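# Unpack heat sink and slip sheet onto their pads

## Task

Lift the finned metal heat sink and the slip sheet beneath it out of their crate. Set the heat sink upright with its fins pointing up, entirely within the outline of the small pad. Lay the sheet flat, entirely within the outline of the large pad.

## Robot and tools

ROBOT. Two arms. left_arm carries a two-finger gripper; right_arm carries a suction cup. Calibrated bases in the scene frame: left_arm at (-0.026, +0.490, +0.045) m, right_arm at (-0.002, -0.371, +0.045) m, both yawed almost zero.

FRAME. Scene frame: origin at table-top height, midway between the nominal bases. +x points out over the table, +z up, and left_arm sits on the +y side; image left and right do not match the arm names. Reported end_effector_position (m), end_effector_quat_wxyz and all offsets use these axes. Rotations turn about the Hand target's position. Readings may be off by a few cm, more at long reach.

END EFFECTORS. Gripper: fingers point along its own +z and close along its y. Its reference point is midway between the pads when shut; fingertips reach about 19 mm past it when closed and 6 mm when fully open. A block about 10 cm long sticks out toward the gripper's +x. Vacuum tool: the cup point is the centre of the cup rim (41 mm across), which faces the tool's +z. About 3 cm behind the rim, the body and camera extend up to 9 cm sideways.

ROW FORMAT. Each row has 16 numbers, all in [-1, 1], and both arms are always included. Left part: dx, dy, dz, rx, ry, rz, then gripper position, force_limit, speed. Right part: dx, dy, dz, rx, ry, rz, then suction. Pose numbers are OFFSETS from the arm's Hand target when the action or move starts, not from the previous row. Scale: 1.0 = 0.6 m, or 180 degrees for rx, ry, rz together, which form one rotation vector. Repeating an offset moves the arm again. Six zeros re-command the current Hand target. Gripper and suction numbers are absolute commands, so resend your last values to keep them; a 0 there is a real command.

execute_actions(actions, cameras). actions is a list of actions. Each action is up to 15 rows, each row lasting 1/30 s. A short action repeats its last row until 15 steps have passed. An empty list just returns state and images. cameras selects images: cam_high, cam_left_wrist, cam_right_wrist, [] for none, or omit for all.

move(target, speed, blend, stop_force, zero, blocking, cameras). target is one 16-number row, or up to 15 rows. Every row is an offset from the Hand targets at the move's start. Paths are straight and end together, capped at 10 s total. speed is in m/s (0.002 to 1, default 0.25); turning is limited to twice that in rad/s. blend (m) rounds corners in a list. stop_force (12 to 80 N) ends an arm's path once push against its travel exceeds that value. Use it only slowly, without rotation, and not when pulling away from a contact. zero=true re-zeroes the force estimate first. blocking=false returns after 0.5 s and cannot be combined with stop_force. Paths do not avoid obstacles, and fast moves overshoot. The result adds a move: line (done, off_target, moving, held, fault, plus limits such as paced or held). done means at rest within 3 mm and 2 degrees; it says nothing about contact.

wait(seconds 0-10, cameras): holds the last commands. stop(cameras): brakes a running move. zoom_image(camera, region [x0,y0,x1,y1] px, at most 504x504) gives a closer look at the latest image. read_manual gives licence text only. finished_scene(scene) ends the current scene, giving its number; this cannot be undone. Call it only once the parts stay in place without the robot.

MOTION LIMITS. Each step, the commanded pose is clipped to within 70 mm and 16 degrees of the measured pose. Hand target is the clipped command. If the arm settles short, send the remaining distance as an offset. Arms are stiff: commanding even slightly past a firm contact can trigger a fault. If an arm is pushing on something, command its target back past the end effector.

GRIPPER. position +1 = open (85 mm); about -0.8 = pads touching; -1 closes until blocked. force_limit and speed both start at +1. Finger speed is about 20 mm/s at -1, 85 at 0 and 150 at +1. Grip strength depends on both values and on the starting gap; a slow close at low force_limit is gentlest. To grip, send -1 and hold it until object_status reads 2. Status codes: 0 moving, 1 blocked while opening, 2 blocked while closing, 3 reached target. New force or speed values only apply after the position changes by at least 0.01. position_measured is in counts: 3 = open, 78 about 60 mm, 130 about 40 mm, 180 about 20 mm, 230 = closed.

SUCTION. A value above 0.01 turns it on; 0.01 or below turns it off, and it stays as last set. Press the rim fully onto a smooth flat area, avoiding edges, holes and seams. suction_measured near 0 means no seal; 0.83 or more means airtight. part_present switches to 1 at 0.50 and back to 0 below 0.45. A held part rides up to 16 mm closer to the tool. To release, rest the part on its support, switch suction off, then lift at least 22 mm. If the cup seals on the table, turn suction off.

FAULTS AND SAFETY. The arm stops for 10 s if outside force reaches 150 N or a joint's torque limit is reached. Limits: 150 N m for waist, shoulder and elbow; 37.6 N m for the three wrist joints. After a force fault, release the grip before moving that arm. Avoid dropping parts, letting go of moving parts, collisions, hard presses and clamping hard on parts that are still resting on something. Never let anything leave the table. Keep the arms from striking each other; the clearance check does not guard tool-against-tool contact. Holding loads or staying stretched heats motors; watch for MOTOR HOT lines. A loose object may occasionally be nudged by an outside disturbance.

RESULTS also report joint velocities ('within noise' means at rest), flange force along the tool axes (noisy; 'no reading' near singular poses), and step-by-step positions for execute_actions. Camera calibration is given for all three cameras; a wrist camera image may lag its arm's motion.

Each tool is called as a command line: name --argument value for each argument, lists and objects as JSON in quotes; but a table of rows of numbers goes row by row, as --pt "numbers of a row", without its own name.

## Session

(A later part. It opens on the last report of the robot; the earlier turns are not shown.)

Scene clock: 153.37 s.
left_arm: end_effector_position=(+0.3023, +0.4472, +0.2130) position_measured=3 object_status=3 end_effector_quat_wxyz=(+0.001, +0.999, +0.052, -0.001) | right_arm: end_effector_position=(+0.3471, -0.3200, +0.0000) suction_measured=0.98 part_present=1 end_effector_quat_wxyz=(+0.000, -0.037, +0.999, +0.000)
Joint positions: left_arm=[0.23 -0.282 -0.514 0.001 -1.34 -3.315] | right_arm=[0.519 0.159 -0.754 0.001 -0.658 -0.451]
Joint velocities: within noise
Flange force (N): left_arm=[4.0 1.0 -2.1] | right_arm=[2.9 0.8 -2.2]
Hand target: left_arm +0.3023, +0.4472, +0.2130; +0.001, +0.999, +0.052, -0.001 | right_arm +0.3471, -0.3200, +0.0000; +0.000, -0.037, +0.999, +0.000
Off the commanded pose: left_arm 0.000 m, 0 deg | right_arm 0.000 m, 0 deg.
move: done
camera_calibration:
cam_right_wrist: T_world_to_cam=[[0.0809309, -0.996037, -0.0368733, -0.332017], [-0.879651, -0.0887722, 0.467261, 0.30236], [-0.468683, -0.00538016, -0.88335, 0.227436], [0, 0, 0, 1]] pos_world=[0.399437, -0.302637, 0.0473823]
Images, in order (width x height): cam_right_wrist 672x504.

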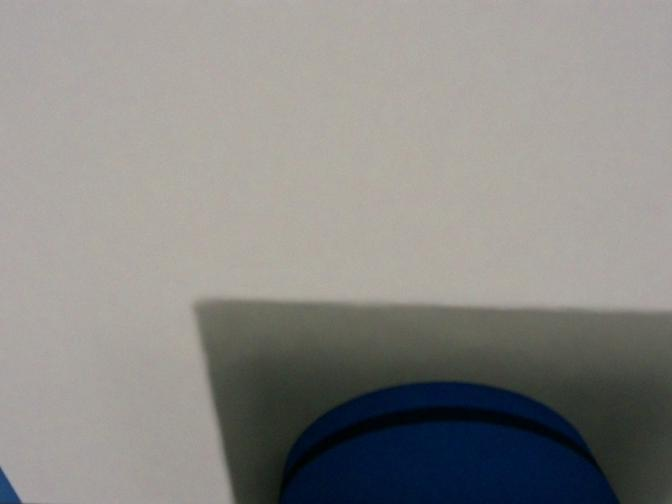

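move --target '[0,0,0,0,0,0,1,-0.6,-0.9,0,0,-0.0042,0,0,0,1]' --speed 0.006 --stop_force 12 --cameras '[]'

execute_actions --actions '[[[0,0,0,0,0,0,1,-0.6,-0.9,0,0,0,0,0,0,0]]]' --cameras '[]'

wait --seconds 0.5 --cameras '[]'

move --target '[0,0,0,0,0,0,1,-0.6,-0.9,0,0,0.06,0,0,0,0]' --speed 0.05 --cameras '[]'

move --target '[0,0,0,0,0,0,1,-0.6,-0.9,0,-0.3,0.5,0,0,0,0]' --speed 0.25

zoom_image --camera "cam_high" --region '[180, 220, 380, 500]'

Scene clock: 165.07 s.
left_arm: end_effector_position=(+0.3023, +0.4472, +0.2130) position_measured=3 object_status=3 end_effector_quat_wxyz=(+0.001, +0.999, +0.052, -0.001) | right_arm: end_effector_position=(+0.3471, -0.3200, -0.0026) suction_measured=0.98 part_present=1 end_effector_quat_wxyz=(+0.000, -0.037, +0.999, +0.000)
Joint positions: left_arm=[0.23 -0.282 -0.514 0.001 -1.34 -3.315] | right_arm=[0.519 0.165 -0.755 0.001 -0.65 -0.451]
Joint velocities: within noise
Flange force (N): left_arm=[4.4 1.2 -1.9] | right_arm=[5.0 0.8 -2.9]
Hand target: left_arm +0.3023, +0.4472, +0.2130; +0.001, +0.999, +0.052, -0.001 | right_arm +0.3471, -0.3200, -0.0026; +0.000, -0.037, +0.999, +0.000
Off the commanded pose: left_arm 0.000 m, 0 deg | right_arm 0.000 m, 0 deg.
move: done
No camera images: "cameras" was empty.

Scene clock: 165.77 s.
left_arm: end_effector_position=(+0.3023, +0.4472, +0.2130) position_measured=3 object_status=3 end_effector_quat_wxyz=(+0.001, +0.999, +0.052, -0.001) | right_arm: end_effector_position=(+0.3471, -0.3200, -0.0026) suction_measured=0.01 part_present=0 end_effector_quat_wxyz=(+0.000, -0.037, +0.999, +0.000)
Joint positions: left_arm=[0.23 -0.282 -0.514 0.001 -1.34 -3.315] | right_arm=[0.519 0.165 -0.755 0.001 -0.65 -0.451]
Joint velocities: within noise
Flange force (N): left_arm=[4.0 1.3 -2.3] | right_arm=[5.5 0.5 -23.9]
Hand target: left_arm +0.3023, +0.4472, +0.2130; +0.001, +0.999, +0.052, -0.001 | right_arm +0.3471, -0.3200, -0.0026; +0.000, -0.037, +0.999, +0.000
Off the commanded pose: left_arm 0.000 m, 0 deg | right_arm 0.000 m, 0 deg.
Step readings (end_effector_position of left_arm | right_arm):
0: (+0.3023, +0.4472, +0.2130) | (+0.3471, -0.3200, -0.0026)
1: (+0.3023, +0.4472, +0.2130) | (+0.3471, -0.3200, -0.0026)
2: (+0.3023, +0.4472, +0.2130) | (+0.3471, -0.3200, -0.0026)
4: (+0.3023, +0.4472, +0.2130) | (+0.3472, -0.3200, -0.0026)
8: (+0.3023, +0.4472, +0.2130) | (+0.3472, -0.3200, -0.0026)
15: (+0.3023, +0.4472, +0.2130) | (+0.3472, -0.3200, -0.0026)
No camera images: "cameras" was empty.

Scene clock: 166.27 s.
left_arm: end_effector_position=(+0.3023, +0.4472, +0.2130) position_measured=3 object_status=3 end_effector_quat_wxyz=(+0.001, +0.999, +0.052, -0.001) | right_arm: end_effector_position=(+0.3471, -0.3200, -0.0026) suction_measured=0.01 part_present=0 end_effector_quat_wxyz=(+0.000, -0.037, +0.999, +0.000)
Joint positions: left_arm=[0.23 -0.282 -0.514 0.001 -1.34 -3.315] | right_arm=[0.519 0.165 -0.755 0.001 -0.65 -0.451]
Joint velocities: within noise
Flange force (N): left_arm=[4.4 1.3 -2.0] | right_arm=[4.3 0.9 -23.3]
Hand target: left_arm +0.3023, +0.4472, +0.2130; +0.001, +0.999, +0.052, -0.001 | right_arm +0.3471, -0.3200, -0.0026; +0.000, -0.037, +0.999, +0.000
Off the commanded pose: left_arm 0.000 m, 0 deg | right_arm 0.000 m, 0 deg.
wait: 0.50 s; at rest by 0.17 s
No camera images: "cameras" was empty.

Scene clock: 167.43 s.
left_arm: end_effector_position=(+0.3023, +0.4472, +0.2130) position_measured=3 object_status=3 end_effector_quat_wxyz=(+0.001, +0.999, +0.052, -0.001) | right_arm: end_effector_position=(+0.3471, -0.3200, +0.0334) suction_measured=0.01 part_present=0 end_effector_quat_wxyz=(+0.000, -0.037, +0.999, +0.000)
Joint positions: left_arm=[0.23 -0.282 -0.514 0.001 -1.34 -3.315] | right_arm=[0.519 0.075 -0.733 0.001 -0.763 -0.451]
Joint velocities: within noise
Flange force (N): left_arm=[4.1 1.5 -2.2] | right_arm=[5.2 0.8 -2.9]
Hand target: left_arm +0.3023, +0.4472, +0.2130; +0.001, +0.999, +0.052, -0.001 | right_arm +0.3471, -0.3200, +0.0334; +0.000, -0.037, +0.999, +0.000
Off the commanded pose: left_arm 0.000 m, 0 deg | right_arm 0.000 m, 0 deg.
move: done
No camera images: "cameras" was empty.

Scene clock: 169.47 s.
left_arm: end_effector_position=(+0.3023, +0.4472, +0.2130) position_measured=3 object_status=3 end_effector_quat_wxyz=(+0.001, +0.999, +0.052, -0.001) | right_arm: end_effector_position=(+0.3471, -0.4999, +0.3334) suction_measured=0.01 part_present=0 end_effector_quat_wxyz=(+0.000, -0.037, +0.999, +0.000)
Joint positions: left_arm=[0.23 -0.282 -0.514 0.001 -1.34 -3.315] | right_arm=[-0.001 -0.201 -0.21 0.001 -1.562 0.069]
Joint velocities: within noise
Flange force (N): left_arm=[4.7 1.5 -1.8] | right_arm=[4.3 4.3 0.7]
Hand target: left_arm +0.3023, +0.4472, +0.2130; +0.001, +0.999, +0.052, -0.001 | right_arm +0.3471, -0.5000, +0.3334; +0.000, -0.037, +0.999, +0.000
Off the commanded pose: left_arm 0.000 m, 0 deg | right_arm 0.000 m, 0 deg.
move: done
camera_calibration:
cam_left_wrist: T_world_to_cam=[[0.102343, -0.994665, 0.0129007, 0.420442], [-0.950545, -0.0939642, 0.29603, 0.288812], [-0.293239, -0.0425594, -0.955091, 0.442006], [0, 0, 0, 1]] pos_world=[0.361113, 0.464149, 0.331235]
cam_right_wrist: T_world_to_cam=[[0.0809309, -0.996037, -0.0368733, -0.499007], [-0.879651, -0.0887722, 0.467261, 0.130549], [-0.468683, -0.00538016, -0.88335, 0.521065], [0, 0, 0, 1]] pos_world=[0.399437, -0.482637, 0.380882]

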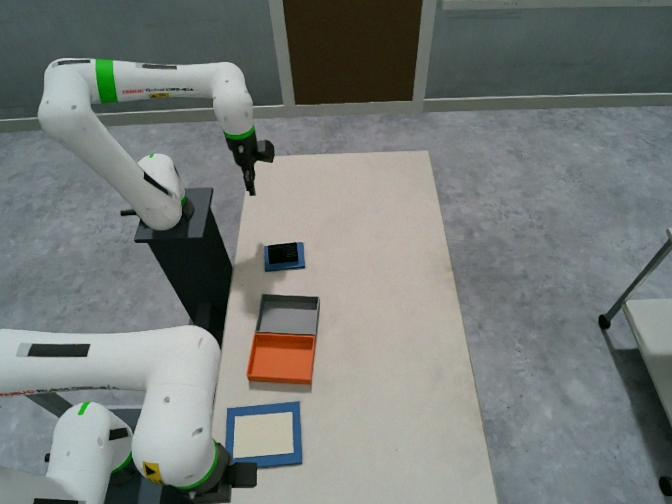

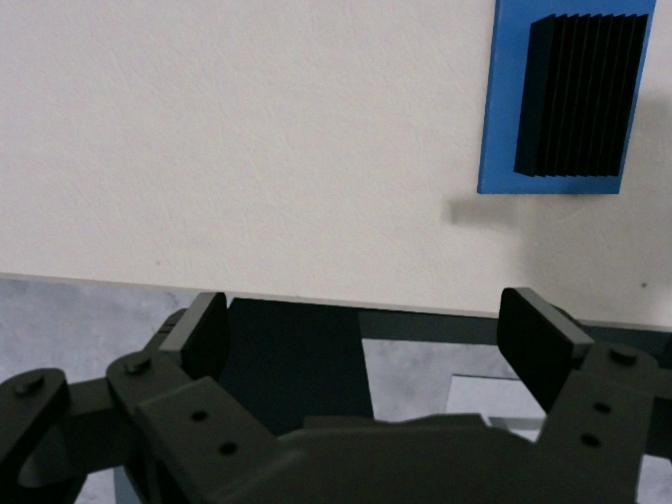

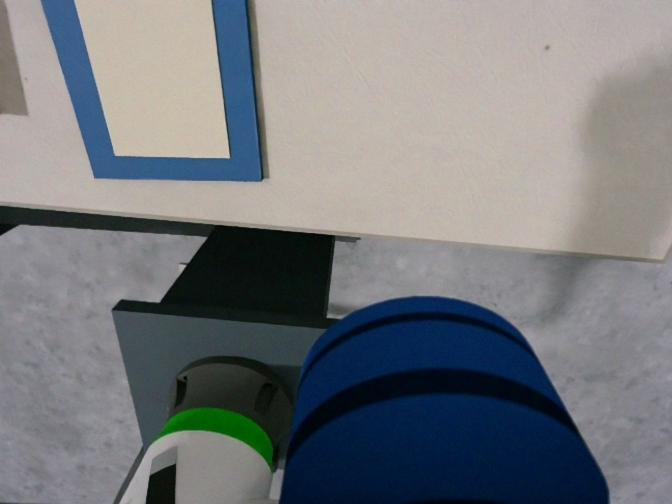

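Scaled by 1.800 from the camera's 672x504 image, which has a finer 960x720 frame.

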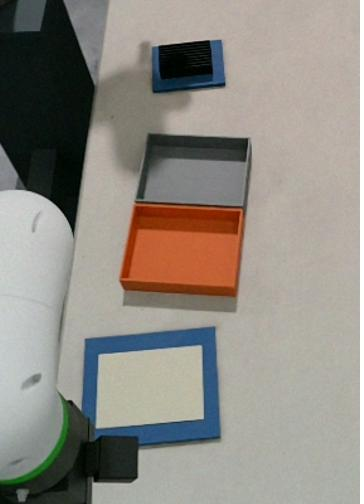

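finished_scene --scene 2

The scene is finished: the task was done.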